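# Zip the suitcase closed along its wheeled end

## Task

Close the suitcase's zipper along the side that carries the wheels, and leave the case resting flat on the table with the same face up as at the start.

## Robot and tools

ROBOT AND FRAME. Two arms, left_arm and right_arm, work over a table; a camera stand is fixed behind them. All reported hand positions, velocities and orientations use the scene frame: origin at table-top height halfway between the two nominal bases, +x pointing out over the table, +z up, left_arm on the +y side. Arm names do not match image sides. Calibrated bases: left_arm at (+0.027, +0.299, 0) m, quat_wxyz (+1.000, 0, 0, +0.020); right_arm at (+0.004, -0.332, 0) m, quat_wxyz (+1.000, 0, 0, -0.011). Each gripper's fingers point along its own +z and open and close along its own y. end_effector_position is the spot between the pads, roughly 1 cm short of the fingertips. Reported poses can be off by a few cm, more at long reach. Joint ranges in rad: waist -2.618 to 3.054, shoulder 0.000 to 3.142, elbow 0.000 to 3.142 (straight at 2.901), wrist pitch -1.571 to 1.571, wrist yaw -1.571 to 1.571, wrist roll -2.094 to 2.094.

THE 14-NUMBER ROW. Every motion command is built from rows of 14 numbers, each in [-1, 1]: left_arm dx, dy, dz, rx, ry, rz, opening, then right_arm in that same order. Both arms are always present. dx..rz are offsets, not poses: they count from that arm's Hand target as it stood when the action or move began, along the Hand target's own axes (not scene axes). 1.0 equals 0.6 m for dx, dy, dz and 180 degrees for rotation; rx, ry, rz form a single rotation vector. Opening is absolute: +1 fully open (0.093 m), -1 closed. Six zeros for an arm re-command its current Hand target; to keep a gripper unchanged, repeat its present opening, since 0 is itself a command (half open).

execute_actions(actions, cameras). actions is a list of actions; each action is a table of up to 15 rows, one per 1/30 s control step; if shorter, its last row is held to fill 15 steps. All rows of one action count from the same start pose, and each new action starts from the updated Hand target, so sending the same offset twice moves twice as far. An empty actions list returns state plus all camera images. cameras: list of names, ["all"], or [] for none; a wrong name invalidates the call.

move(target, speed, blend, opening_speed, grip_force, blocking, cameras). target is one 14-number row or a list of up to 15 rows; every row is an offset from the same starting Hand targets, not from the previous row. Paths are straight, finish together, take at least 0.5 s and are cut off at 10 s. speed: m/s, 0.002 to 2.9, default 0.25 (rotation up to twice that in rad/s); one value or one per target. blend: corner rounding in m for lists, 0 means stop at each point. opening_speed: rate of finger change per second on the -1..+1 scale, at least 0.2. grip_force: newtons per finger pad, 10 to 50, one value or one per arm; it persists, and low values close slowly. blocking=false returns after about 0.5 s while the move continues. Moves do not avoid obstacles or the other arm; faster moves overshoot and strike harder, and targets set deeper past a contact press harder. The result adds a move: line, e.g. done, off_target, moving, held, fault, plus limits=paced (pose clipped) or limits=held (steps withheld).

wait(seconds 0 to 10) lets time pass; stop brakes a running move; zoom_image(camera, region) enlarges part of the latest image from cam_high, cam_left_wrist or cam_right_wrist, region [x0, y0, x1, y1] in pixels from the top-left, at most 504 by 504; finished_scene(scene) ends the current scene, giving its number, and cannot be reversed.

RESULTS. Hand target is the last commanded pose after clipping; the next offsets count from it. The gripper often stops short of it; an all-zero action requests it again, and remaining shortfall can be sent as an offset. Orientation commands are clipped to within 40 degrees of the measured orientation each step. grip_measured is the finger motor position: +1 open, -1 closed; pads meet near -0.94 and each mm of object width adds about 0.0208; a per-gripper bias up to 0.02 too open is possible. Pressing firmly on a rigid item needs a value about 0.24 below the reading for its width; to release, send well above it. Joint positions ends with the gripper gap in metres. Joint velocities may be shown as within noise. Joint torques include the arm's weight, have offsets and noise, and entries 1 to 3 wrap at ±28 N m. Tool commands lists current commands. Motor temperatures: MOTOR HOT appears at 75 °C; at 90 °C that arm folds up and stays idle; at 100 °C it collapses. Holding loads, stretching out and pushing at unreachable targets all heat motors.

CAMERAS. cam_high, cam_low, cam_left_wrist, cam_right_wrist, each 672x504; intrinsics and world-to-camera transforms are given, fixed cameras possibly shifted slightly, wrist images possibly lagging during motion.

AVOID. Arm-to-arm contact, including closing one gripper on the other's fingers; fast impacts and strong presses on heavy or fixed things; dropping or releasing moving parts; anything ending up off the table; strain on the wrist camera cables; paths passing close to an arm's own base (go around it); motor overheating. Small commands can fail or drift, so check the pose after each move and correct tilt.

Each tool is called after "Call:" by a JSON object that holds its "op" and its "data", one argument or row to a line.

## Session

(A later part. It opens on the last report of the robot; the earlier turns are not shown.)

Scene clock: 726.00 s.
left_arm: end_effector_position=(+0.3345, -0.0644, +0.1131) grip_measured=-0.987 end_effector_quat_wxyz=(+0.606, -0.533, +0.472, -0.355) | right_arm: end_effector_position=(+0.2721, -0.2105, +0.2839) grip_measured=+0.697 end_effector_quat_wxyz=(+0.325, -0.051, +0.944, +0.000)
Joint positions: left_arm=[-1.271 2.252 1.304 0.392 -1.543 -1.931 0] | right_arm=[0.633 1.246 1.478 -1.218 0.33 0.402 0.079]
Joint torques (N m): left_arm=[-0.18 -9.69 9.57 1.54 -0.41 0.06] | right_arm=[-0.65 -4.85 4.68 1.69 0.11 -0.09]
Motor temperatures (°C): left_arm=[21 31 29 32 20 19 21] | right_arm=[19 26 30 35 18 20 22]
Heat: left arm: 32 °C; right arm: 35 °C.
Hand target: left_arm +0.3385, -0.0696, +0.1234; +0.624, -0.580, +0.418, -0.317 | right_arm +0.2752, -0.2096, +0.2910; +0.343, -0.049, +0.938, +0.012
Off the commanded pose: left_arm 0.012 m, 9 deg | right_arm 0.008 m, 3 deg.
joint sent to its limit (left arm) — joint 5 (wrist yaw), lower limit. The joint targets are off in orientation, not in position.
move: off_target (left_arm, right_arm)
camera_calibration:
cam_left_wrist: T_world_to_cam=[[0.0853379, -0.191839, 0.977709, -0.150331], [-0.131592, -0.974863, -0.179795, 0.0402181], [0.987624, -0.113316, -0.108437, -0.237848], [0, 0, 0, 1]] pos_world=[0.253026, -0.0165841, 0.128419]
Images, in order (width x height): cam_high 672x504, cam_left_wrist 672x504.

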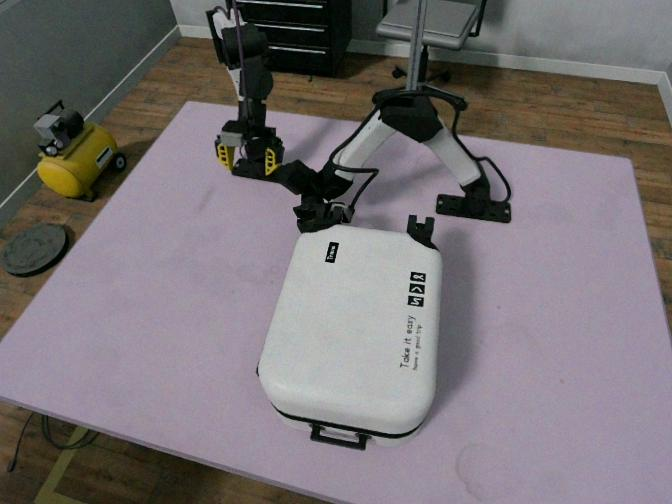

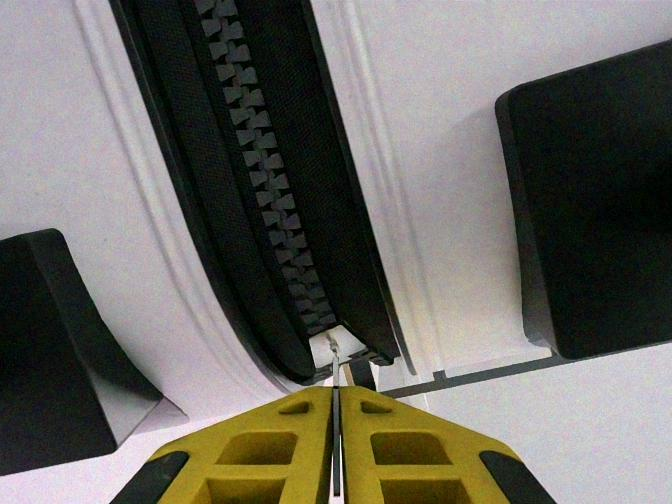

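Call:
{"op": "move", "data": {
  "target": [
    [0,0,0,0,0.04,0,-1,-0.09,0.011,0.272,-0.275,-0.05,-0.27,-1],
    [0,0,0,0,0.04,0,-1,-0.101,0.144,0.28,-0.275,-0.05,-0.27,-1]
  ],
  "speed": [0.2,0.08],
  "cameras": ["cam_right_wrist","cam_high"]
}}

Scene clock: 748.60 s.
left_arm: end_effector_position=(+0.3347, -0.0651, +0.1119) grip_measured=-0.987 end_effector_quat_wxyz=(+0.602, -0.537, +0.471, -0.357) | right_arm: end_effector_position=(+0.4120, -0.1122, +0.1982) grip_measured=-0.987 end_effector_quat_wxyz=(+0.322, -0.552, +0.724, +0.261)
Joint positions: left_arm=[-1.271 2.252 1.346 0.211 -1.539 -2.081 0] | right_arm=[0.27 1.891 1.691 -0.878 -0.73 -0.863 0]
Joint torques (N m): left_arm=[-0.25 -10.7 9.07 1.33 -0.35 0.03] | right_arm=[0.03 -8.23 6.58 1.4 -0.43 0.06]
Heat: left arm: 34 °C; right arm: 35 °C.
Hand target: left_arm +0.3385, -0.0697, +0.1234; +0.596, -0.559, +0.456, -0.353 | right_arm +0.4204, -0.1092, +0.2006; +0.335, -0.552, +0.719, +0.257
Off the commanded pose: left_arm 0.013 m, 3 deg | right_arm 0.009 m, 2 deg.
joint sent to its limit (left arm) — joint 6 (wrist roll), lower limit. The joint targets still meet the commanded pose.
move: off_target (left_arm)
camera_calibration:
cam_right_wrist: T_world_to_cam=[[0.967716, -0.252019, 0.00352824, -0.429431], [-0.230781, -0.891619, -0.389557, 0.108539], [0.101322, 0.376166, -0.920996, 0.265744], [0, 0, 0, 1]] pos_world=[0.41369, -0.111413, 0.288546]
Images, in order (width x height): cam_high 672x504, cam_right_wrist 672x504.

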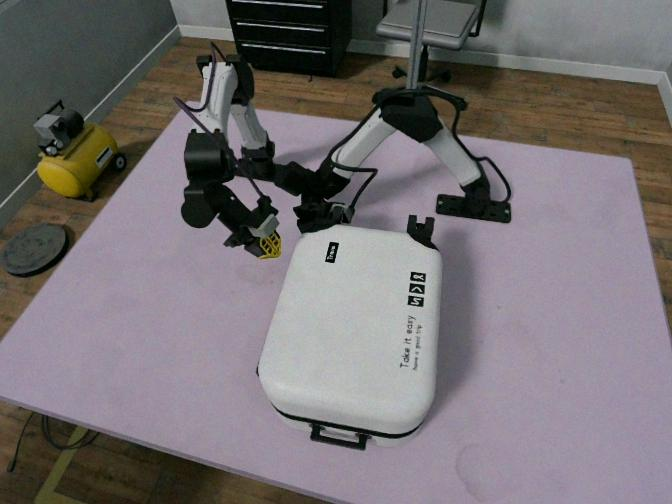

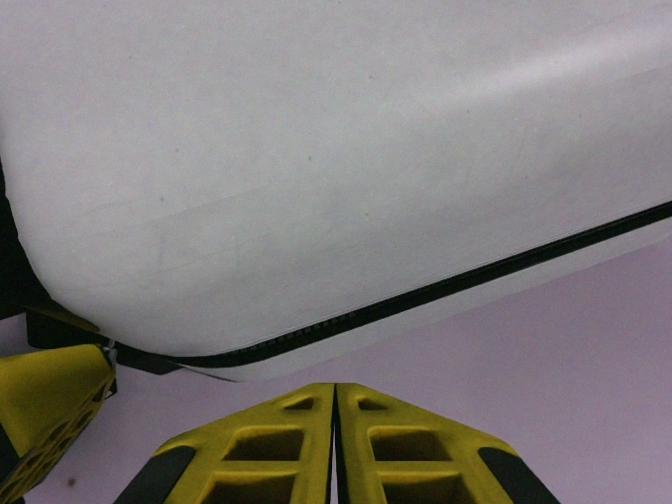

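Call:
{"op": "move", "data": {
  "target": [0.058,-0.009,0.014,0,0,0,-1,-0.0726,0.03,0.086,0,0,0,-1],
  "speed": 0.06,
  "cameras": ["cam_right_wrist","cam_left_wrist"]
}}

Scene clock: 758.83 s.
left_arm: end_effector_position=(+0.3606, -0.0793, +0.1115) grip_measured=-0.987 end_effector_quat_wxyz=(+0.618, -0.537, +0.470, -0.330) | right_arm: end_effector_position=(+0.4259, -0.0857, +0.1931) grip_measured=-0.987 end_effector_quat_wxyz=(+0.316, -0.527, +0.759, +0.215)
Joint positions: left_arm=[-1.229 2.348 1.533 0.076 -1.542 -2.081 0] | right_arm=[0.363 1.92 1.73 -0.804 -0.567 -0.7 0]
Joint torques (N m): left_arm=[-2.15 -10.17 11.1 1.64 -0.21 -0.01] | right_arm=[6.12 -6.79 7.86 1.84 -1.11 0.14]
Heat: left arm: 35 °C; right arm: 35 °C.
Hand target: left_arm +0.3586, -0.0997, +0.1232; +0.596, -0.559, +0.456, -0.353 | right_arm +0.4204, -0.0391, +0.2009; +0.335, -0.552, +0.719, +0.257
Off the commanded pose: left_arm 0.024 m, 5 deg | right_arm 0.047 m, 8 deg.
joint sent to its limit (left arm) — joint 6 (wrist roll), lower limit. The joint targets still meet the commanded pose.
move: off_target (left_arm, right_arm)
camera_calibration:
cam_left_wrist: T_world_to_cam=[[0.1094, -0.217317, 0.969951, -0.16377], [-0.092198, -0.97382, -0.207785, 0.0178056], [0.989713, -0.0666959, -0.126572, -0.260482], [0, 0, 0, 1]] pos_world=[0.27736, -0.0356237, 0.129579]
cam_right_wrist: T_world_to_cam=[[0.936971, -0.347875, 0.0326738, -0.436993], [-0.319139, -0.890127, -0.325307, 0.158735], [0.14225, 0.294376, -0.945044, 0.229901], [0, 0, 0, 1]] pos_world=[0.427405, -0.078402, 0.283183]
Images, in order (width x height): cam_left_wrist 672x504, cam_right_wrist 672x504.

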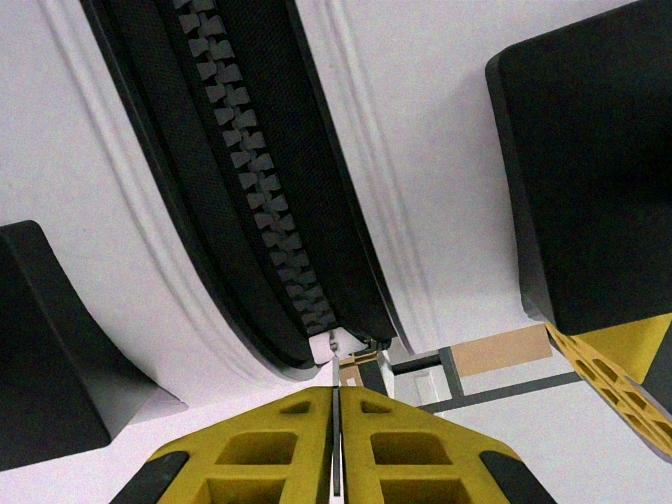

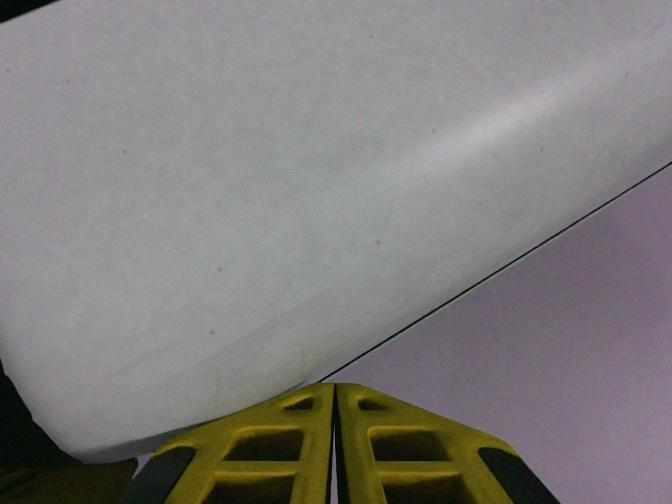

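Call:
{"op": "move", "data": {
  "target": [
    [0,0,0,0,0,0,-1,0.124,-0.052,-0.148,0,0,0,-1],
    [-0.03,0.0,-0.02,0,0,0,-0.1,0.124,-0.052,-0.148,0,0,0,-1],
    [-0.03,0,-0.22,0,0,0,-0.1,0.124,-0.052,-0.148,0,0,0,-1]
  ],
  "speed": 0.12,
  "cameras": ["cam_right_wrist","cam_left_wrist","cam_high"]
}}

Scene clock: 770.17 s.
left_arm: end_effector_position=(+0.2292, -0.1370, +0.1155) grip_measured=-0.102 end_effector_quat_wxyz=(+0.544, -0.472, +0.538, -0.437) | right_arm: end_effector_position=(+0.4231, -0.1612, +0.1859) grip_measured=-0.987 end_effector_quat_wxyz=(+0.319, -0.545, +0.732, +0.257)
Joint positions: left_arm=[-1.535 2.251 1.363 0.203 -1.53 -2.081 0.04] | right_arm=[0.146 1.92 1.698 -0.956 -0.768 -0.995 0]
Joint torques (N m): left_arm=[-0.39 -13.59 4.48 1.42 -0.59 0.03] | right_arm=[-0.18 -11.56 6.24 0.93 -0.64 -0.13]
Motor temperatures (°C): left_arm=[21 38 32 31 20 19 21] | right_arm=[20 29 31 36 18 19 22]
Heat: left arm: 38 °C; right arm: 36 °C.
Hand target: left_arm +0.2287, -0.1285, +0.1311; +0.596, -0.558, +0.456, -0.353 | right_arm +0.4208, -0.1592, +0.2011; +0.335, -0.552, +0.719, +0.257
Off the commanded pose: left_arm 0.018 m, 18 deg | right_arm 0.015 m, 3 deg.
joint sent to its limit (left arm) — joint 5 (wrist yaw), lower limit; joint 6 (wrist roll), lower limit. The joint targets are off in orientation, not in position.
move: off_target (left_arm, right_arm); target 2's new opening was sent with left_arm's hand 0.022 m and 2 deg from that target
camera_calibration:
cam_left_wrist: T_world_to_cam=[[0.0406708, -0.187257, 0.981469, -0.147223], [-0.390265, -0.907232, -0.156921, 0.0219659], [0.919804, -0.376651, -0.109978, -0.162249], [0, 0, 0, 1]] pos_world=[0.163797, -0.0687514, 0.130098]
cam_right_wrist: T_world_to_cam=[[0.962446, -0.271462, -0.00256318, -0.452266], [-0.252032, -0.889971, -0.38004, 0.0700656], [0.100885, 0.366414, -0.924966, 0.271103], [0, 0, 0, 1]] pos_world=[0.42559, -0.159752, 0.276229]
Images, in order (width x height): cam_high 672x504, cam_left_wrist 672x504, cam_right_wrist 672x504.

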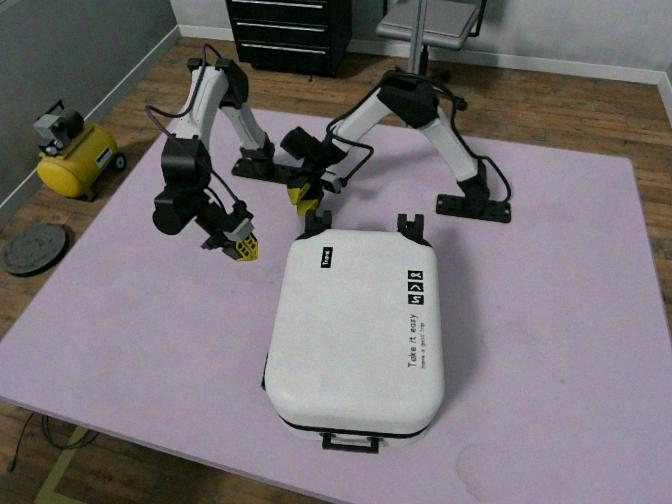

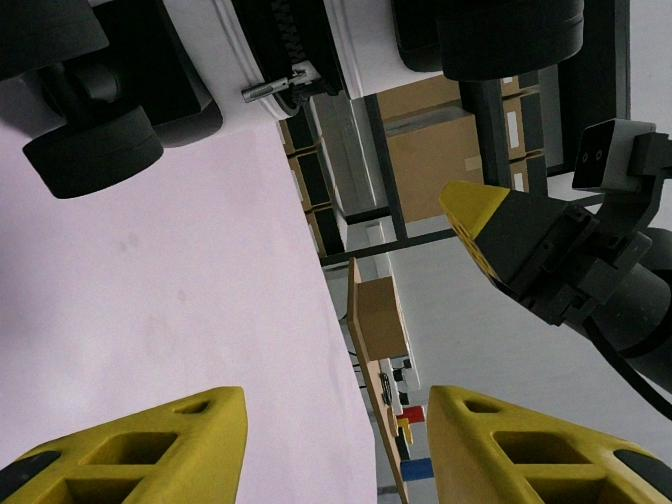

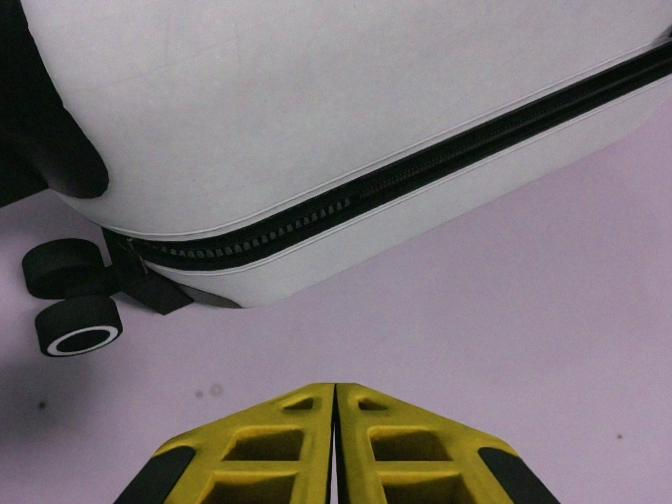

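Call:
{"op": "move", "data": {
  "target": [
    [-0.192,-0.085,-0.0995,0,0,0,-0.1,0.127,0.155,-0.15,0.053,-0.222,0.02,-0.1],
    [-0.482,-0.156,0.062,-0.125,0.234,0.451,0.75,0.15,0.173,0.07,0.053,-0.222,0.02,-0.1]
  ],
  "speed": 0.15,
  "blend": 0.02,
  "cameras": ["cam_right_wrist","cam_left_wrist"]
}}

Scene clock: 813.53 s.
left_arm: end_effector_position=(+0.1770, +0.1298, +0.2600) grip_measured=+0.748 end_effector_quat_wxyz=(+0.387, -0.063, +0.919, -0.034) | right_arm: end_effector_position=(+0.3098, -0.1588, +0.0920) grip_measured=-0.103 end_effector_quat_wxyz=(+0.555, -0.366, +0.633, +0.398)
Joint positions: left_arm=[-1.438 1.183 1.317 -1.512 -0.779 -1.456 0.081] | right_arm=[0.105 1.93 0.325 1.466 -1.06 -0.023 0.04]
Joint torques (N m): left_arm=[0.06 -2.32 7.87 0.1 -0.33 0.06] | right_arm=[0.46 -4.89 3.07 2.55 -0.01 -0.17]
Motor temperatures (°C): left_arm=[21 49 30 29 20 19 20] | right_arm=[19 33 30 35 18 19 21]
Heat: left arm: 49 °C; right arm: 35 °C.
Hand target: left_arm +0.1752, +0.1414, +0.2655; +0.381, -0.081, +0.920, +0.033 | right_arm +0.3138, -0.1573, +0.1051; +0.596, -0.380, +0.596, +0.381
Off the commanded pose: left_arm 0.013 m, 8 deg | right_arm 0.014 m, 7 deg.
joint sent to its limit (left arm) — joint 4 (wrist pitch), lower limit. The joint targets are off in orientation, not in position.
joint sent to its limit (right arm) — joint 4 (wrist pitch), upper limit. The joint targets still meet the commanded pose.
move: off_target (left_arm, right_arm); target 2's new opening was sent with left_arm's hand 0.013 m and 8 deg from that target
camera_calibration:
cam_left_wrist: T_world_to_cam=[[0.0842414, -0.991857, 0.0955106, 0.0901118], [-0.932272, -0.112295, -0.343888, 0.307622], [0.351813, -0.0600723, -0.934141, 0.275857], [0, 0, 0, 1]] pos_world=[0.182147, 0.140494, 0.35487]
cam_right_wrist: T_world_to_cam=[[0.900276, -0.428709, -0.0755687, -0.341808], [-0.273948, -0.423035, -0.863709, 0.133468], [0.338312, 0.798279, -0.498293, 0.150601], [0, 0, 0, 1]] pos_world=[0.293334, -0.210296, 0.164491]
Images, in order (width x height): cam_left_wrist 672x504, cam_right_wrist 672x504.

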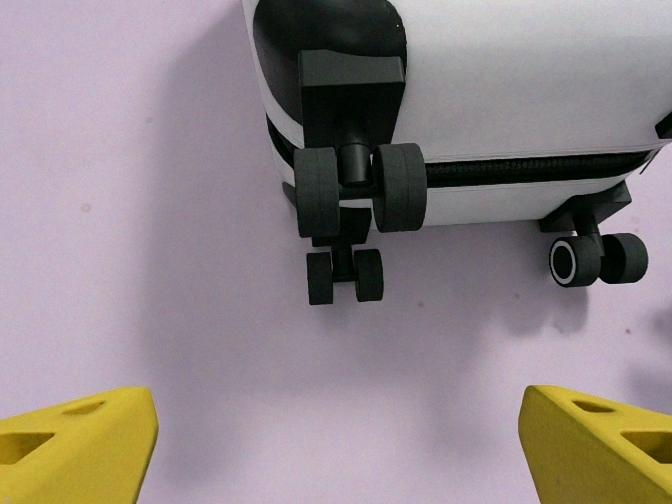

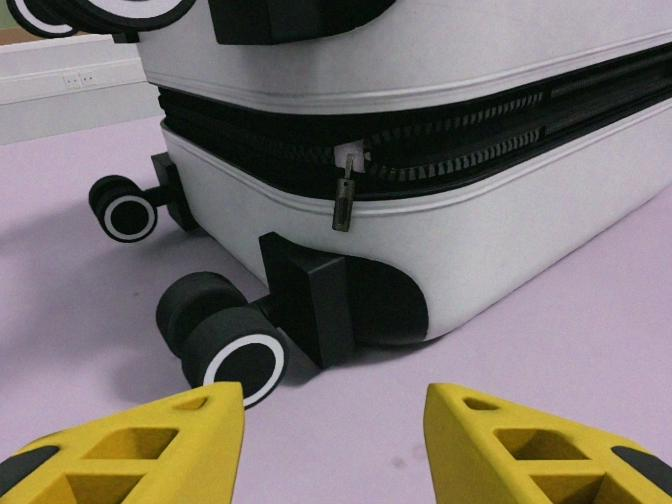

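Call:
{"op": "move", "data": {
  "target": [-0.023,-0.048,0.204,0,0,0,0.75,-0.017,-0.007,0.123,0,0,0,-0.1],
  "speed": 0.08,
  "cameras": ["cam_right_wrist","cam_left_wrist"]
}}

Scene clock: 832.37 s.
left_arm: end_effector_position=(+0.2750, +0.1270, +0.1980) grip_measured=+0.748 end_effector_quat_wxyz=(+0.389, -0.085, +0.917, +0.021) | right_arm: end_effector_position=(+0.3429, -0.0948, +0.1081) grip_measured=-0.103 end_effector_quat_wxyz=(+0.582, -0.380, +0.608, +0.385)
Joint positions: left_arm=[-1.016 1.289 1.112 -0.973 -0.703 -1.006 0.081] | right_arm=[0.323 1.99 0.504 1.447 -0.84 -0.004 0.04]
Joint torques (N m): left_arm=[0.28 -2.32 5.19 1.31 -0.25 0.08] | right_arm=[0.34 -6.04 4.77 2.05 0.1 0.06]
Motor temperatures (°C): left_arm=[21 40 30 27 20 19 20] | right_arm=[19 30 30 42 18 19 21]
Heat: left arm: 40 °C; right arm: 42 °C.
Hand target: left_arm +0.2750, +0.1298, +0.1888; +0.381, -0.081, +0.920, +0.033 | right_arm +0.3488, -0.0921, +0.1152; +0.596, -0.380, +0.596, +0.381
Off the commanded pose: left_arm 0.010 m, 2 deg | right_arm 0.010 m, 2 deg.
move: done
camera_calibration:
cam_left_wrist: T_world_to_cam=[[0.166791, -0.985915, 0.0123374, 0.0779378], [-0.922086, -0.1604, -0.352178, 0.382258], [0.349196, 0.047364, -0.935852, 0.170775], [0, 0, 0, 1]] pos_world=[0.279841, 0.130066, 0.293481]
cam_right_wrist: T_world_to_cam=[[0.903122, -0.429369, -0.0035162, -0.351795], [-0.201292, -0.41613, -0.886745, 0.161738], [0.379277, 0.801547, -0.462245, 0.0786509], [0, 0, 0, 1]] pos_world=[0.32044, -0.146788, 0.178539]
Images, in order (width x height): cam_left_wrist 672x504, cam_right_wrist 672x504.

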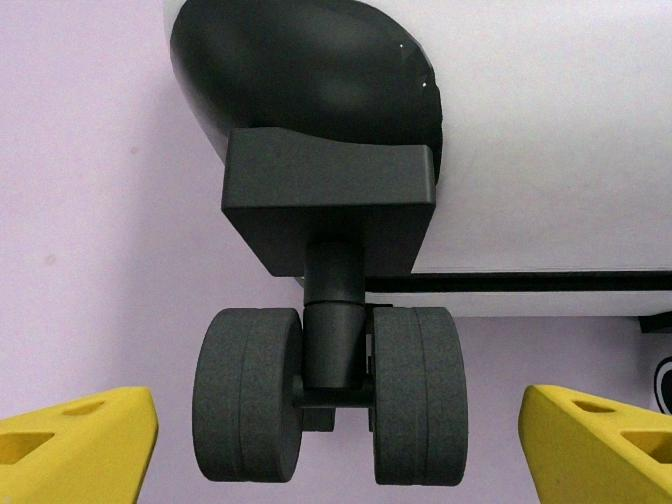

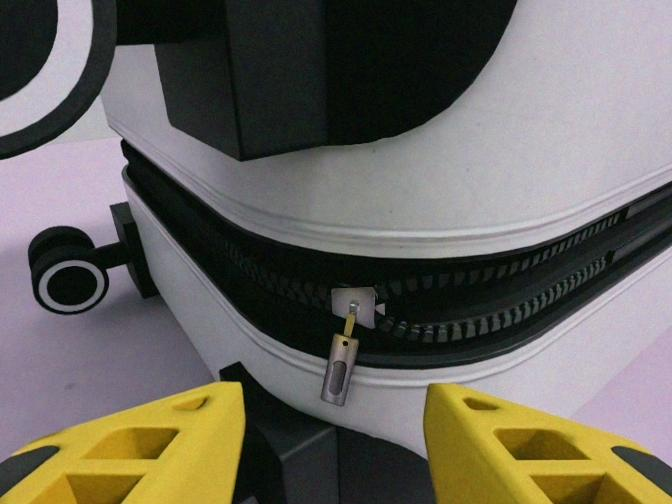

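Call:
{"op": "move", "data": {
  "target": [
    [0,0.005,0.02,0,0,0,0.75,0.005,0,0.05,0,0,0,-0.1],
    [0,0.005,0.02,0,0,0,-0.3,0.005,0,0.05,0,0,0,-1]
  ],
  "speed": 0.08,
  "opening_speed": 0.6,
  "cameras": ["cam_right_wrist","cam_left_wrist"]
}}

Scene clock: 842.77 s.
left_arm: end_effector_position=(+0.2831, +0.1335, +0.1881) grip_measured=+0.052 end_effector_quat_wxyz=(+0.387, -0.085, +0.918, +0.028) | right_arm: end_effector_position=(+0.3594, -0.0737, +0.1071) grip_measured=-0.987 end_effector_quat_wxyz=(+0.590, -0.373, +0.609, +0.375)
Joint positions: left_arm=[-0.973 1.289 1.073 -0.918 -0.689 -0.959 0.048] | right_arm=[0.384 2.038 0.584 1.424 -0.753 -0.003 0]
Joint torques (N m): left_arm=[-0.2 -2.63 5.14 1.44 -0.2 0.08] | right_arm=[1.39 -6.13 5.52 1.98 -0.09 0.04]
Heat: left arm: 36 °C; right arm: 40 °C.
Hand target: left_arm +0.2829, +0.1343, +0.1802; +0.381, -0.081, +0.920, +0.033 | right_arm +0.3614, -0.0649, +0.1122; +0.596, -0.380, +0.596, +0.381
Off the commanded pose: left_arm 0.008 m, 1 deg | right_arm 0.010 m, 2 deg.
move: done; target 2's new opening was sent with right_arm's hand 0.012 m and 2 deg from that target
camera_calibration:
cam_left_wrist: T_world_to_cam=[[0.171656, -0.985156, -0.00109998, 0.0842155], [-0.923396, -0.160506, -0.348681, 0.387066], [0.343328, 0.060869, -0.937241, 0.158488], [0, 0, 0, 1]] pos_world=[0.288545, 0.135445, 0.283596]
cam_right_wrist: T_world_to_cam=[[0.891502, -0.452988, 0.00508573, -0.356065], [-0.203285, -0.410058, -0.889116, 0.174353], [0.404844, 0.791615, -0.457654, 0.0446341], [0, 0, 0, 1]] pos_world=[0.334806, -0.125131, 0.177258]
Images, in order (width x height): cam_left_wrist 672x504, cam_right_wrist 672x504.

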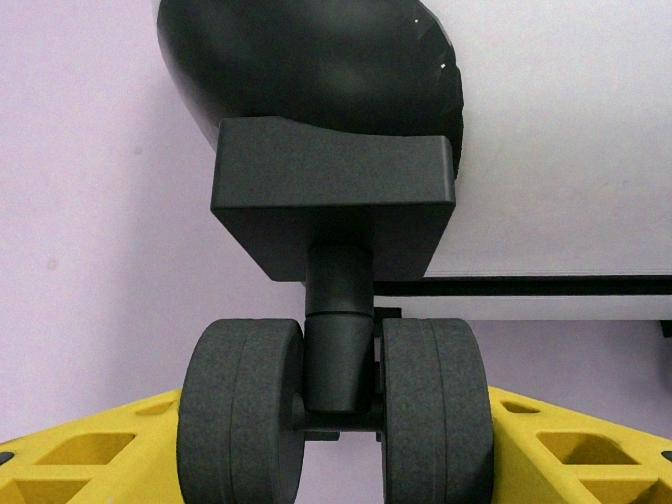

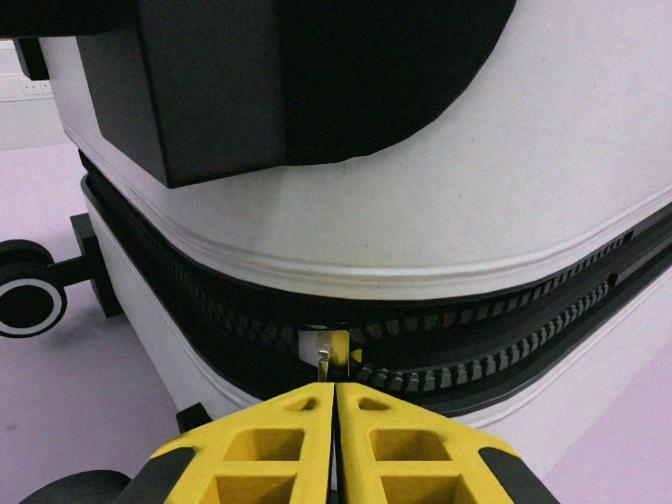

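Call:
{"op": "move", "data": {
  "target": [0.023,0.006,-0.023,0,0,0,-0.3,0,-0.0915,0.02,-0.055,0,0,-1],
  "speed": 0.06,
  "cameras": ["cam_right_wrist"]
}}

Scene clock: 849.57 s.
left_arm: end_effector_position=(+0.2789, +0.1364, +0.1870) grip_measured=+0.043 end_effector_quat_wxyz=(+0.401, -0.105, +0.910, +0.035) | right_arm: end_effector_position=(+0.4089, -0.0777, +0.1096) grip_measured=-0.987 end_effector_quat_wxyz=(+0.553, -0.431, +0.564, +0.436)
Joint positions: left_arm=[-1.004 1.289 1.057 -0.933 -0.744 -1.035 0.047] | right_arm=[0.267 2.185 0.908 1.262 -1.075 0.001 0]
Joint torques (N m): left_arm=[-3.02 -5.19 5 0.79 -0.02 -0.03] | right_arm=[-0.23 -8.43 5.79 1.66 0.06 0.01]
Motor temperatures (°C): left_arm=[21 35 30 28 20 19 21] | right_arm=[19 29 30 40 18 19 21]
Heat: left arm: 35 °C; right arm: 40 °C.
Hand target: left_arm +0.2630, +0.1344, +0.1802; +0.381, -0.081, +0.920, +0.033 | right_arm +0.4164, -0.0772, +0.1123; +0.561, -0.430, +0.561, +0.431
Off the commanded pose: left_arm 0.017 m, 4 deg | right_arm 0.008 m, 1 deg.
move: off_target (left_arm)
camera_calibration:
cam_right_wrist: T_world_to_cam=[[0.964742, -0.263102, 0.00708343, -0.417534], [-0.111017, -0.431184, -0.895408, 0.14638], [0.238638, 0.863052, -0.44519, 0.10101], [0, 0, 0, 1]] pos_world=[0.394958, -0.133914, 0.178995]
Images, in order (width x height): cam_right_wrist 672x504.

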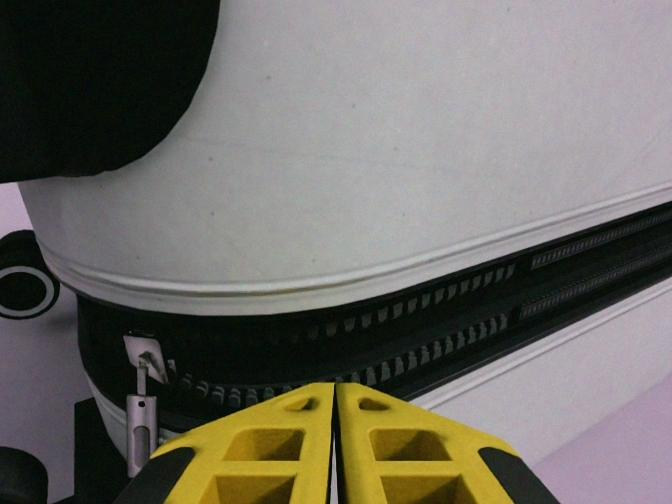

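Call:
{"op": "move", "data": {
  "target": [
    [0.0,0,0,0,0,0,-0.3,0,0,-0.069,0,0,0,-0.1],
    [0,0,0,0,0,0,-0.3,0.015,0.09,-0.078,0.055,0,0,-0.1]
  ],
  "speed": 0.08,
  "blend": 0.01,
  "cameras": ["cam_right_wrist"]
}}

Scene clock: 866.93 s.
left_arm: end_effector_position=(+0.2785, +0.1365, +0.1870) grip_measured=+0.043 end_effector_quat_wxyz=(+0.400, -0.106, +0.910, +0.035) | right_arm: end_effector_position=(+0.3501, -0.1094, +0.0744) grip_measured=-0.103 end_effector_quat_wxyz=(+0.554, -0.368, +0.634, +0.395)
Joint positions: left_arm=[-1.005 1.289 1.057 -0.935 -0.744 -1.037 0.047] | right_arm=[0.266 2.102 0.525 1.458 -0.898 0.001 0.04]
Joint torques (N m): left_arm=[-3.14 -5.08 5.08 0.84 -0.01 0.02] | right_arm=[0.36 -11.04 2.25 2.53 0 -0.02]
Heat: left arm: 33 °C; right arm: 40 °C.
Hand target: left_arm +0.2630, +0.1344, +0.1802; +0.381, -0.081, +0.920, +0.033 | right_arm +0.3520, -0.1084, +0.1032; +0.596, -0.380, +0.596, +0.381
Off the commanded pose: left_arm 0.017 m, 4 deg | right_arm 0.029 m, 7 deg.
move: off_target (left_arm, right_arm)
camera_calibration:
cam_right_wrist: T_world_to_cam=[[0.900172, -0.429631, -0.0714643, -0.358678], [-0.273285, -0.429414, -0.860767, 0.149111], [0.339125, 0.794368, -0.503958, 0.088419], [0, 0, 0, 1]] pos_world=[0.333637, -0.160306, 0.147276]
Images, in order (width x height): cam_right_wrist 672x504.

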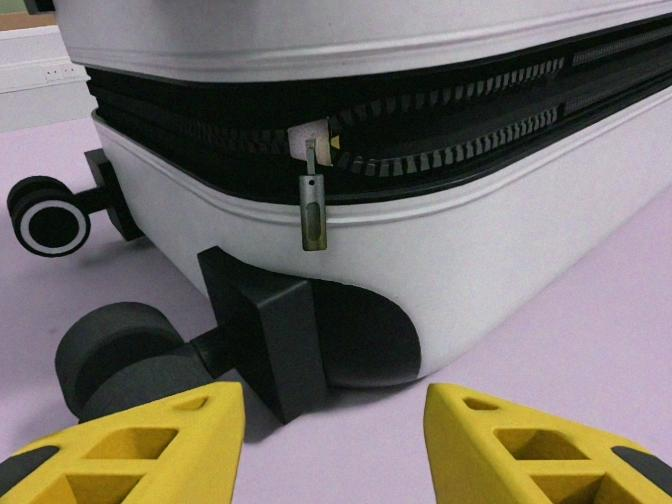

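Call:
{"op": "move", "data": {
  "target": [0,0,0,0,0,0,-0.3,-0.007,0.008,0.088,0,0,0,-0.1],
  "speed": 0.06,
  "cameras": ["cam_right_wrist"]
}}

Scene clock: 874.97 s.
left_arm: end_effector_position=(+0.2784, +0.1367, +0.1870) grip_measured=+0.043 end_effector_quat_wxyz=(+0.400, -0.106, +0.910, +0.035) | right_arm: end_effector_position=(+0.3622, -0.0631, +0.0939) grip_measured=-0.103 end_effector_quat_wxyz=(+0.577, -0.381, +0.610, +0.388)
Joint positions: left_arm=[-1.005 1.289 1.057 -0.936 -0.744 -1.037 0.047] | right_arm=[0.4 2.102 0.63 1.424 -0.771 0.001 0.04]
Joint torques (N m): left_arm=[-3.11 -5.07 5.05 0.82 -0.06 0.02] | right_arm=[0.79 -8.85 5.19 1.95 0.18 0.03]
Heat: left arm: 32 °C; right arm: 43 °C.
Hand target: left_arm +0.2630, +0.1344, +0.1802; +0.381, -0.081, +0.920, +0.033 | right_arm +0.3699, -0.0585, +0.1074; +0.596, -0.380, +0.596, +0.381
Off the commanded pose: left_arm 0.017 m, 4 deg | right_arm 0.016 m, 3 deg.
move: off_target (left_arm, right_arm)
camera_calibration:
cam_right_wrist: T_world_to_cam=[[0.906085, -0.422919, -0.0122327, -0.355507], [-0.208328, -0.420796, -0.88291, 0.168065], [0.368252, 0.80254, -0.469383, 0.0440488], [0, 0, 0, 1]] pos_world=[0.340911, -0.114981, 0.164713]
Images, in order (width x height): cam_right_wrist 672x504.

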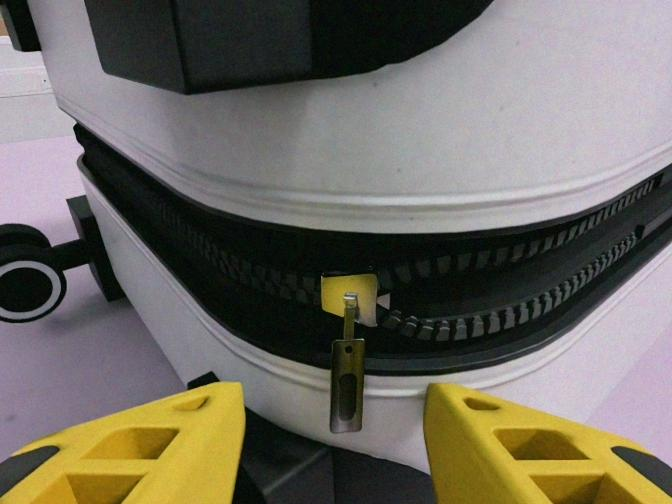

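Call:
{"op": "move", "data": {
  "target": [
    [0,0,0,0,0,0,-0.3,0.004,0,0.022,0,0,0,-0.1],
    [0,0,0,0,0,0,-0.3,0.004,0,0.022,0,0,0,-1]
  ],
  "speed": 0.05,
  "opening_speed": 0.6,
  "cameras": ["cam_right_wrist"]
}}

Call:
{"op": "zoom_image", "data": {
  "camera": "cam_right_wrist",
  "region": [240, 304, 440, 504]
}}

Scene clock: 885.63 s.
left_arm: end_effector_position=(+0.2768, +0.1406, +0.1867) grip_measured=+0.043 end_effector_quat_wxyz=(+0.399, -0.114, +0.909, +0.040) | right_arm: end_effector_position=(+0.3689, -0.0558, +0.0923) grip_measured=-0.984 end_effector_quat_wxyz=(+0.577, -0.375, +0.617, +0.382)
Joint positions: left_arm=[-1.005 1.287 1.057 -0.956 -0.751 -1.062 0.047] | right_arm=[0.42 2.111 0.66 1.393 -0.732 0.001 0]
Joint torques (N m): left_arm=[-3.12 -4.86 5.01 1.02 0.03 0.26] | right_arm=[1.32 -7.28 6.22 2.09 0.04 0]
Heat: left arm: 31 °C; right arm: 42 °C.
Hand target: left_arm +0.2630, +0.1344, +0.1802; +0.381, -0.081, +0.920, +0.033 | right_arm +0.3755, -0.0465, +0.1053; +0.596, -0.380, +0.596, +0.381
Off the commanded pose: left_arm 0.016 m, 5 deg | right_arm 0.017 m, 3 deg.
move: off_target (left_arm, right_arm); target 2's new opening was sent with right_arm's hand 0.017 m and 3 deg from that target
camera_calibration:
cam_right_wrist: T_world_to_cam=[[0.89792, -0.439814, -0.0174139, -0.356057], [-0.223646, -0.421804, -0.878671, 0.17641], [0.379107, 0.792871, -0.477109, 0.0311899], [0, 0, 0, 1]] pos_world=[0.34734, -0.106918, 0.163687]
Images, in order (width x height): cam_right_wrist 672x504.

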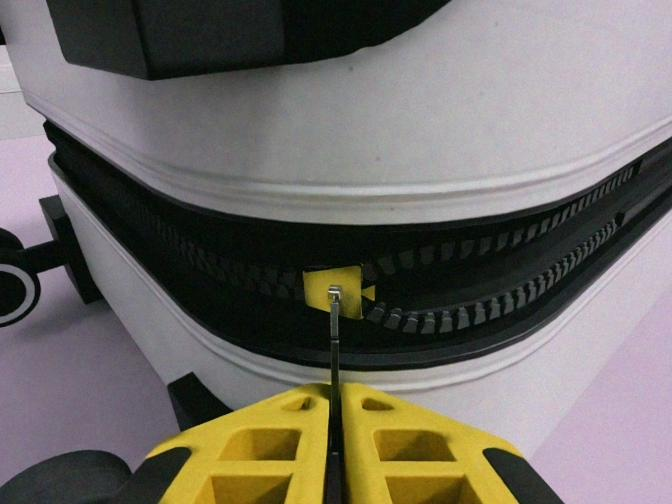

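Scaled by 2.520 from the camera's 672x504 image, which has a finer 960x720 frame.

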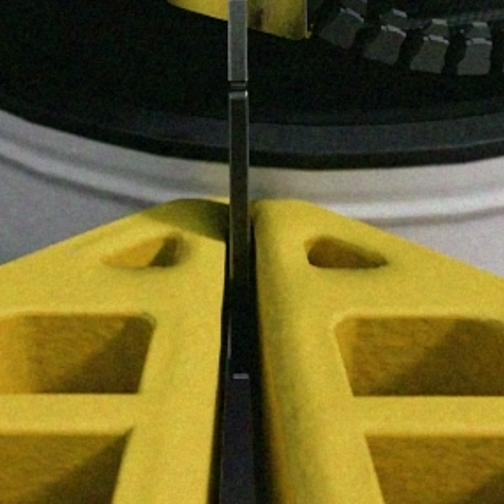

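Call:
{"op": "move", "data": {
  "target": [0.012,0.003,-0.012,0,0,0,-0.3,-0.005,-0.06,-0.004,-0.045,0,0,-1],
  "speed": 0.05,
  "cameras": ["cam_right_wrist"]
}}

Scene clock: 891.20 s.
left_arm: end_effector_position=(+0.2731, +0.1406, +0.1864) grip_measured=+0.043 end_effector_quat_wxyz=(+0.405, -0.121, +0.905, +0.041) | right_arm: end_effector_position=(+0.3736, -0.0584, +0.0923) grip_measured=-0.984 end_effector_quat_wxyz=(+0.518, -0.440, +0.570, +0.461)
Joint positions: left_arm=[-1.026 1.285 1.049 -0.968 -0.773 -1.101 0.047] | right_arm=[0.33 2.176 0.823 1.274 -1.075 0.001 0]
Joint torques (N m): left_arm=[-4.29 -5.89 5.22 0.66 0.1 0.18] | right_arm=[-1.98 -8.72 7.45 2 0.77 0.03]
Heat: left arm: 31 °C; right arm: 43 °C.
Hand target: left_arm +0.2527, +0.1344, +0.1802; +0.381, -0.081, +0.920, +0.033 | right_arm +0.4070, -0.0638, +0.1081; +0.568, -0.421, +0.568, +0.422
Off the commanded pose: left_arm 0.022 m, 6 deg | right_arm 0.038 m, 8 deg.
move: off_target (left_arm, right_arm)
camera_calibration:
cam_right_wrist: T_world_to_cam=[[0.978388, -0.201166, -0.0478546, -0.374623], [-0.136482, -0.454385, -0.880288, 0.142058], [0.15534, 0.867794, -0.47202, 0.118978], [0, 0, 0, 1]] pos_world=[0.367433, -0.11406, 0.163285]
Images, in order (width x height): cam_right_wrist 672x504.

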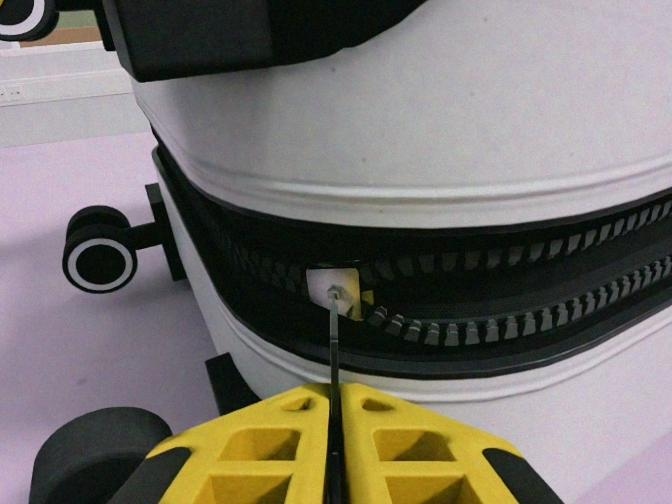

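Call:
{"op": "move", "data": {
  "target": [0.012,0.003,-0.012,0,0,0,-0.3,-0.014,-0.05,0.003,0,0,0,-1],
  "speed": 0.05,
  "cameras": ["cam_right_wrist"]
}}

Scene clock: 897.33 s.
left_arm: end_effector_position=(+0.2684, +0.1392, +0.1861) grip_measured=+0.043 end_effector_quat_wxyz=(+0.411, -0.126, +0.902, +0.040) | right_arm: end_effector_position=(+0.3751, -0.0598, +0.0935) grip_measured=-0.984 end_effector_quat_wxyz=(+0.481, -0.458, +0.559, +0.496)
Joint positions: left_arm=[-1.054 1.285 1.044 -0.984 -0.796 -1.145 0.047] | right_arm=[0.305 2.189 0.9 1.167 -1.201 0.001 0]
Joint torques (N m): left_arm=[-5.01 -6.72 5.12 0.41 0.19 0.14] | right_arm=[-4.19 -9.91 9.02 2.05 1.52 0.04]
Heat: left arm: 31 °C; right arm: 43 °C.
Hand target: left_arm +0.2424, +0.1344, +0.1803; +0.381, -0.081, +0.920, +0.033 | right_arm +0.4363, -0.0709, +0.1163; +0.568, -0.421, +0.568, +0.422
Off the commanded pose: left_arm 0.027 m, 7 deg | right_arm 0.066 m, 14 deg.
move: off_target (left_arm, right_arm)
camera_calibration:
cam_right_wrist: T_world_to_cam=[[0.990477, -0.102169, -0.0922906, -0.370862], [-0.129743, -0.468303, -0.87399, 0.13866], [0.0460743, 0.877641, -0.477099, 0.162614], [0, 0, 0, 1]] pos_world=[0.377828, -0.115673, 0.164543]
Images, in order (width x height): cam_right_wrist 672x504.

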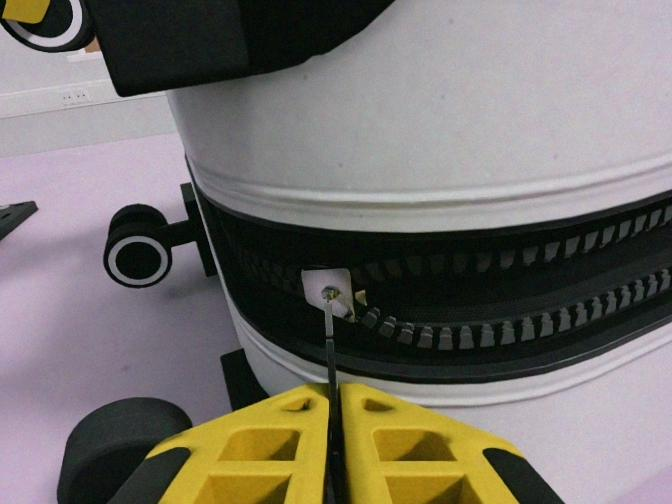

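Call:
{"op": "move", "data": {
  "target": [0.015,0.003,-0.015,0,0,0,-0.3,-0.014,-0.03,0.003,0.06,0,0,-1],
  "speed": 0.05,
  "cameras": ["cam_right_wrist"]
}}

Scene clock: 906.07 s.
left_arm: end_effector_position=(+0.2493, +0.1410, +0.1851) grip_measured=+0.043 end_effector_quat_wxyz=(+0.407, -0.127, +0.903, +0.043) | right_arm: end_effector_position=(+0.4159, -0.0641, +0.0932) grip_measured=-0.984 end_effector_quat_wxyz=(+0.543, -0.396, +0.610, +0.419)
Joint positions: left_arm=[-1.123 1.269 1.04 -1.078 -0.811 -1.248 0.047] | right_arm=[0.318 2.188 0.902 1.187 -0.935 0.001 0]
Joint torques (N m): left_arm=[-4.49 -5.81 5.42 0.61 0.22 0.34] | right_arm=[-1.96 -12.57 7.24 2 1.12 0.08]
Heat: left arm: 32 °C; right arm: 44 °C.
Hand target: left_arm +0.2295, +0.1340, +0.1803; +0.381, -0.081, +0.920, +0.033 | right_arm +0.4541, -0.0743, +0.1248; +0.605, -0.366, +0.605, +0.367
Off the commanded pose: left_arm 0.022 m, 6 deg | right_arm 0.051 m, 10 deg.
move: off_target (left_arm, right_arm)
camera_calibration:
cam_right_wrist: T_world_to_cam=[[0.93568, -0.347978, -0.058437, -0.40781], [-0.219114, -0.443205, -0.869229, 0.180094], [0.276573, 0.826124, -0.490945, 0.0664254], [0, 0, 0, 1]] pos_world=[0.402669, -0.116966, 0.165322]
Images, in order (width x height): cam_right_wrist 672x504.

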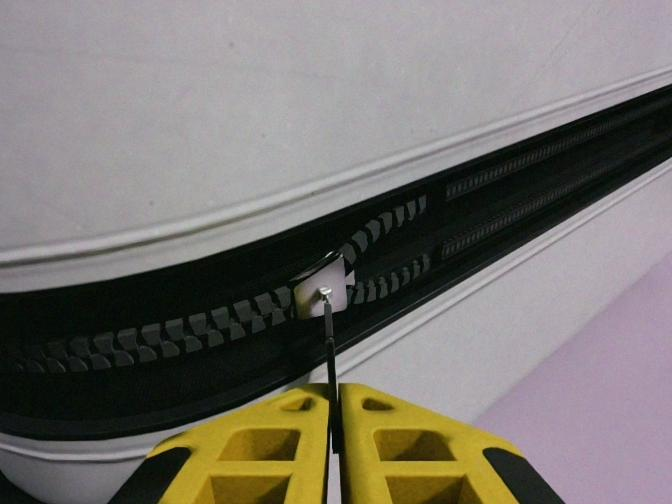

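Call:
{"op": "move", "data": {
  "target": [0.012,0.003,-0.012,0,0,0,-0.3,-0.005,-0.042,0.018,-0.03,0,0,-1],
  "speed": 0.05,
  "cameras": ["cam_right_wrist"]
}}

Scene clock: 911.67 s.
left_arm: end_effector_position=(+0.2397, +0.1384, +0.1842) grip_measured=+0.043 end_effector_quat_wxyz=(+0.404, -0.124, +0.905, +0.039) | right_arm: end_effector_position=(+0.4286, -0.0612, +0.0957) grip_measured=-0.984 end_effector_quat_wxyz=(+0.504, -0.421, +0.598, +0.460)
Joint positions: left_arm=[-1.164 1.265 1.04 -1.114 -0.811 -1.296 0.047] | right_arm=[0.289 2.23 1.046 1.038 -1.082 -0.003 0]
Joint torques (N m): left_arm=[-4.94 -5.67 5.29 0.4 0.12 0.23] | right_arm=[-3.84 -11.07 9.51 2.32 1.15 0.08]
Motor temperatures (°C): left_arm=[22 32 28 25 19 19 22] | right_arm=[19 35 31 44 19 19 21]
Heat: left arm: 32 °C; right arm: 44 °C.
Hand target: left_arm +0.2191, +0.1339, +0.1803; +0.381, -0.081, +0.920, +0.033 | right_arm +0.4814, -0.0764, +0.1279; +0.587, -0.394, +0.587, +0.395
Off the commanded pose: left_arm 0.021 m, 6 deg | right_arm 0.064 m, 13 deg.
move: off_target (left_arm, right_arm)
camera_calibration:
cam_right_wrist: T_world_to_cam=[[0.966156, -0.236253, -0.103568, -0.420501], [-0.206027, -0.465133, -0.860932, 0.178545], [0.155224, 0.853133, -0.498065, 0.11607], [0, 0, 0, 1]] pos_world=[0.425038, -0.115321, 0.167975]
Images, in order (width x height): cam_right_wrist 672x504.

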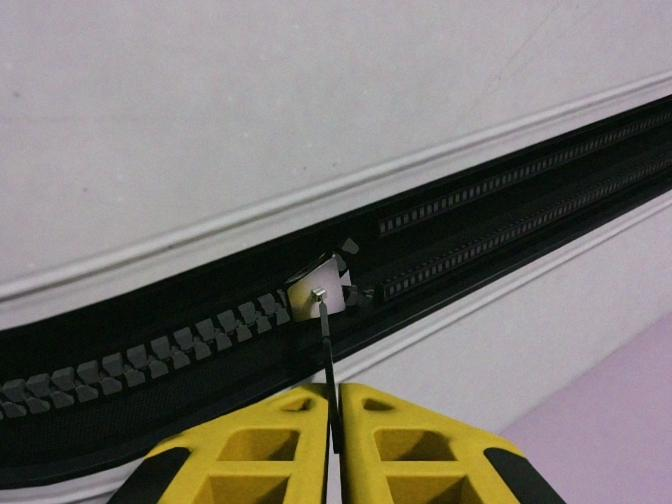

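Call:
{"op": "move", "data": {
  "target": [0.012,0.003,-0.012,0,0,0,-0.3,0,-0.03,0.018,0.02,0,0,-1],
  "speed": 0.05,
  "cameras": ["cam_right_wrist"]
}}

Call:
{"op": "zoom_image", "data": {
  "camera": "cam_right_wrist",
  "region": [220, 180, 420, 380]
}}

Scene clock: 915.70 s.
left_arm: end_effector_position=(+0.2320, +0.1377, +0.1838) grip_measured=+0.043 end_effector_quat_wxyz=(+0.405, -0.127, +0.905, +0.038) | right_arm: end_effector_position=(+0.4300, -0.0603, +0.0955) grip_measured=-0.984 end_effector_quat_wxyz=(+0.499, -0.425, +0.595, +0.465)
Joint positions: left_arm=[-1.199 1.265 1.04 -1.151 -0.819 -1.352 0.047] | right_arm=[0.287 2.238 1.066 1.017 -1.101 -0.008 0]
Joint torques (N m): left_arm=[-5.59 -5.71 5.27 0.22 0.07 0.21] | right_arm=[-3.66 -10.96 10.54 2.3 1.87 0.18]
Heat: left arm: 31 °C; right arm: 45 °C.
Hand target: left_arm +0.2088, +0.1340, +0.1802; +0.381, -0.081, +0.920, +0.033 | right_arm +0.5022, -0.0733, +0.1277; +0.599, -0.375, +0.599, +0.376
Off the commanded pose: left_arm 0.024 m, 6 deg | right_arm 0.080 m, 16 deg.
move: off_target (left_arm, right_arm)
camera_calibration:
cam_right_wrist: T_world_to_cam=[[0.969733, -0.21986, -0.106208, -0.421889], [-0.20055, -0.469081, -0.860083, 0.176365], [0.139278, 0.855351, -0.498976, 0.122029], [0, 0, 0, 1]] pos_world=[0.427494, -0.114404, 0.16777]
Images, in order (width x height): cam_right_wrist 672x504.

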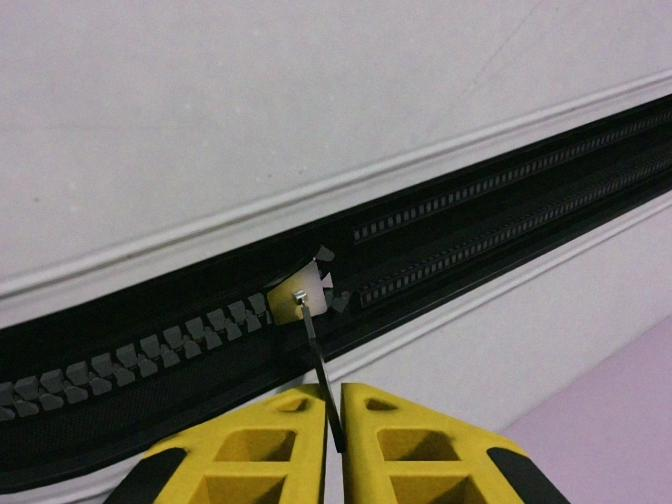

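Scaled by 2.520 from the camera's 672x504 image, which has a finer 960x720 frame.

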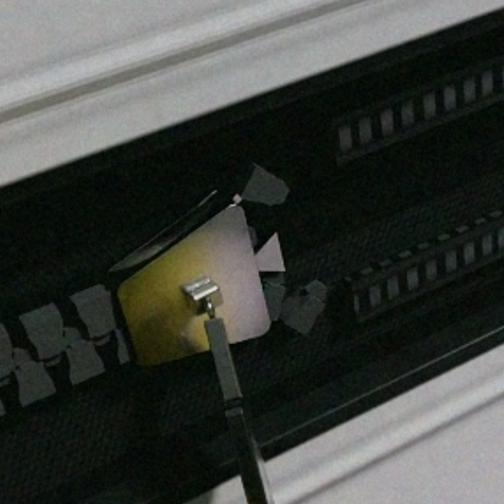

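Call:
{"op": "move", "data": {
  "target": [0.012,0.003,-0.012,0,0,0,-0.3,0,-0.025,0.01,0.03,0,0,-1],
  "speed": 0.05,
  "cameras": ["cam_right_wrist"]
}}

Call:
{"op": "zoom_image", "data": {
  "camera": "cam_right_wrist",
  "region": [220, 180, 420, 380]
}}

Scene clock: 920.87 s.
left_arm: end_effector_position=(+0.2228, +0.1386, +0.1831) grip_measured=+0.043 end_effector_quat_wxyz=(+0.405, -0.131, +0.904, +0.038) | right_arm: end_effector_position=(+0.4276, -0.0568, +0.0955) grip_measured=-0.984 end_effector_quat_wxyz=(+0.498, -0.430, +0.592, +0.466)
Joint positions: left_arm=[-1.239 1.265 1.04 -1.2 -0.827 -1.423 0.047] | right_arm=[0.295 2.238 1.067 1.017 -1.102 -0.014 0]
Joint torques (N m): left_arm=[-6.22 -5.53 5.52 0.09 0.07 0.24] | right_arm=[-4.49 -12.16 9.83 2.28 2.65 0.27]
Heat: left arm: 31 °C; right arm: 45 °C.
Hand target: left_arm +0.1985, +0.1339, +0.1803; +0.381, -0.081, +0.920, +0.033 | right_arm +0.5183, -0.0744, +0.1278; +0.616, -0.346, +0.616, +0.348
Off the commanded pose: left_arm 0.025 m, 7 deg | right_arm 0.098 m, 22 deg.
move: off_target (left_arm, right_arm)
camera_calibration:
cam_right_wrist: T_world_to_cam=[[0.972439, -0.210315, -0.100645, -0.419984], [-0.191117, -0.471762, -0.860764, 0.173461], [0.133551, 0.856276, -0.498955, 0.121922], [0, 0, 0, 1]] pos_world=[0.425278, -0.110895, 0.167874]
Images, in order (width x height): cam_right_wrist 672x504.

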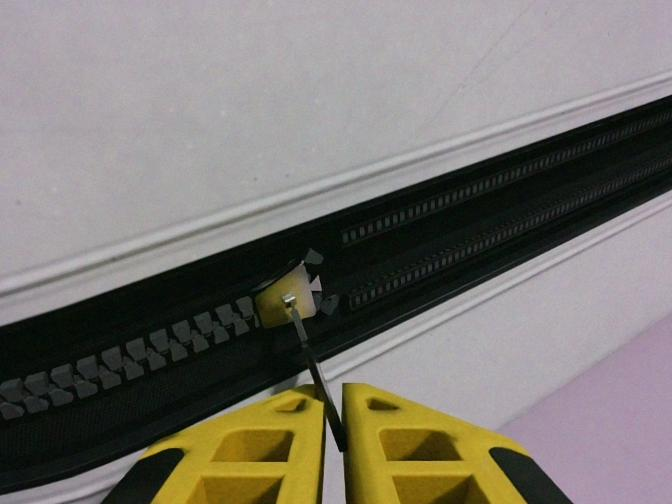

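Scaled by 2.520 from the camera's 672x504 image, which has a finer 960x720 frame.

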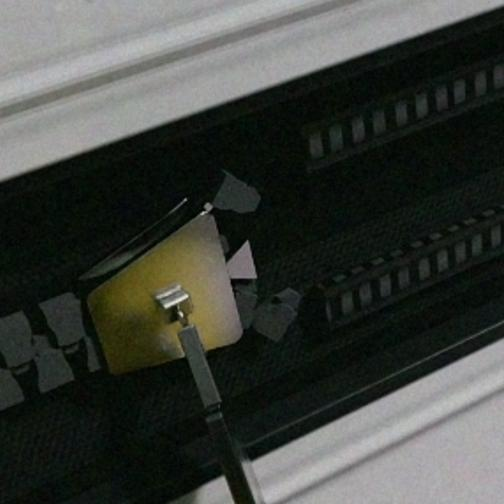

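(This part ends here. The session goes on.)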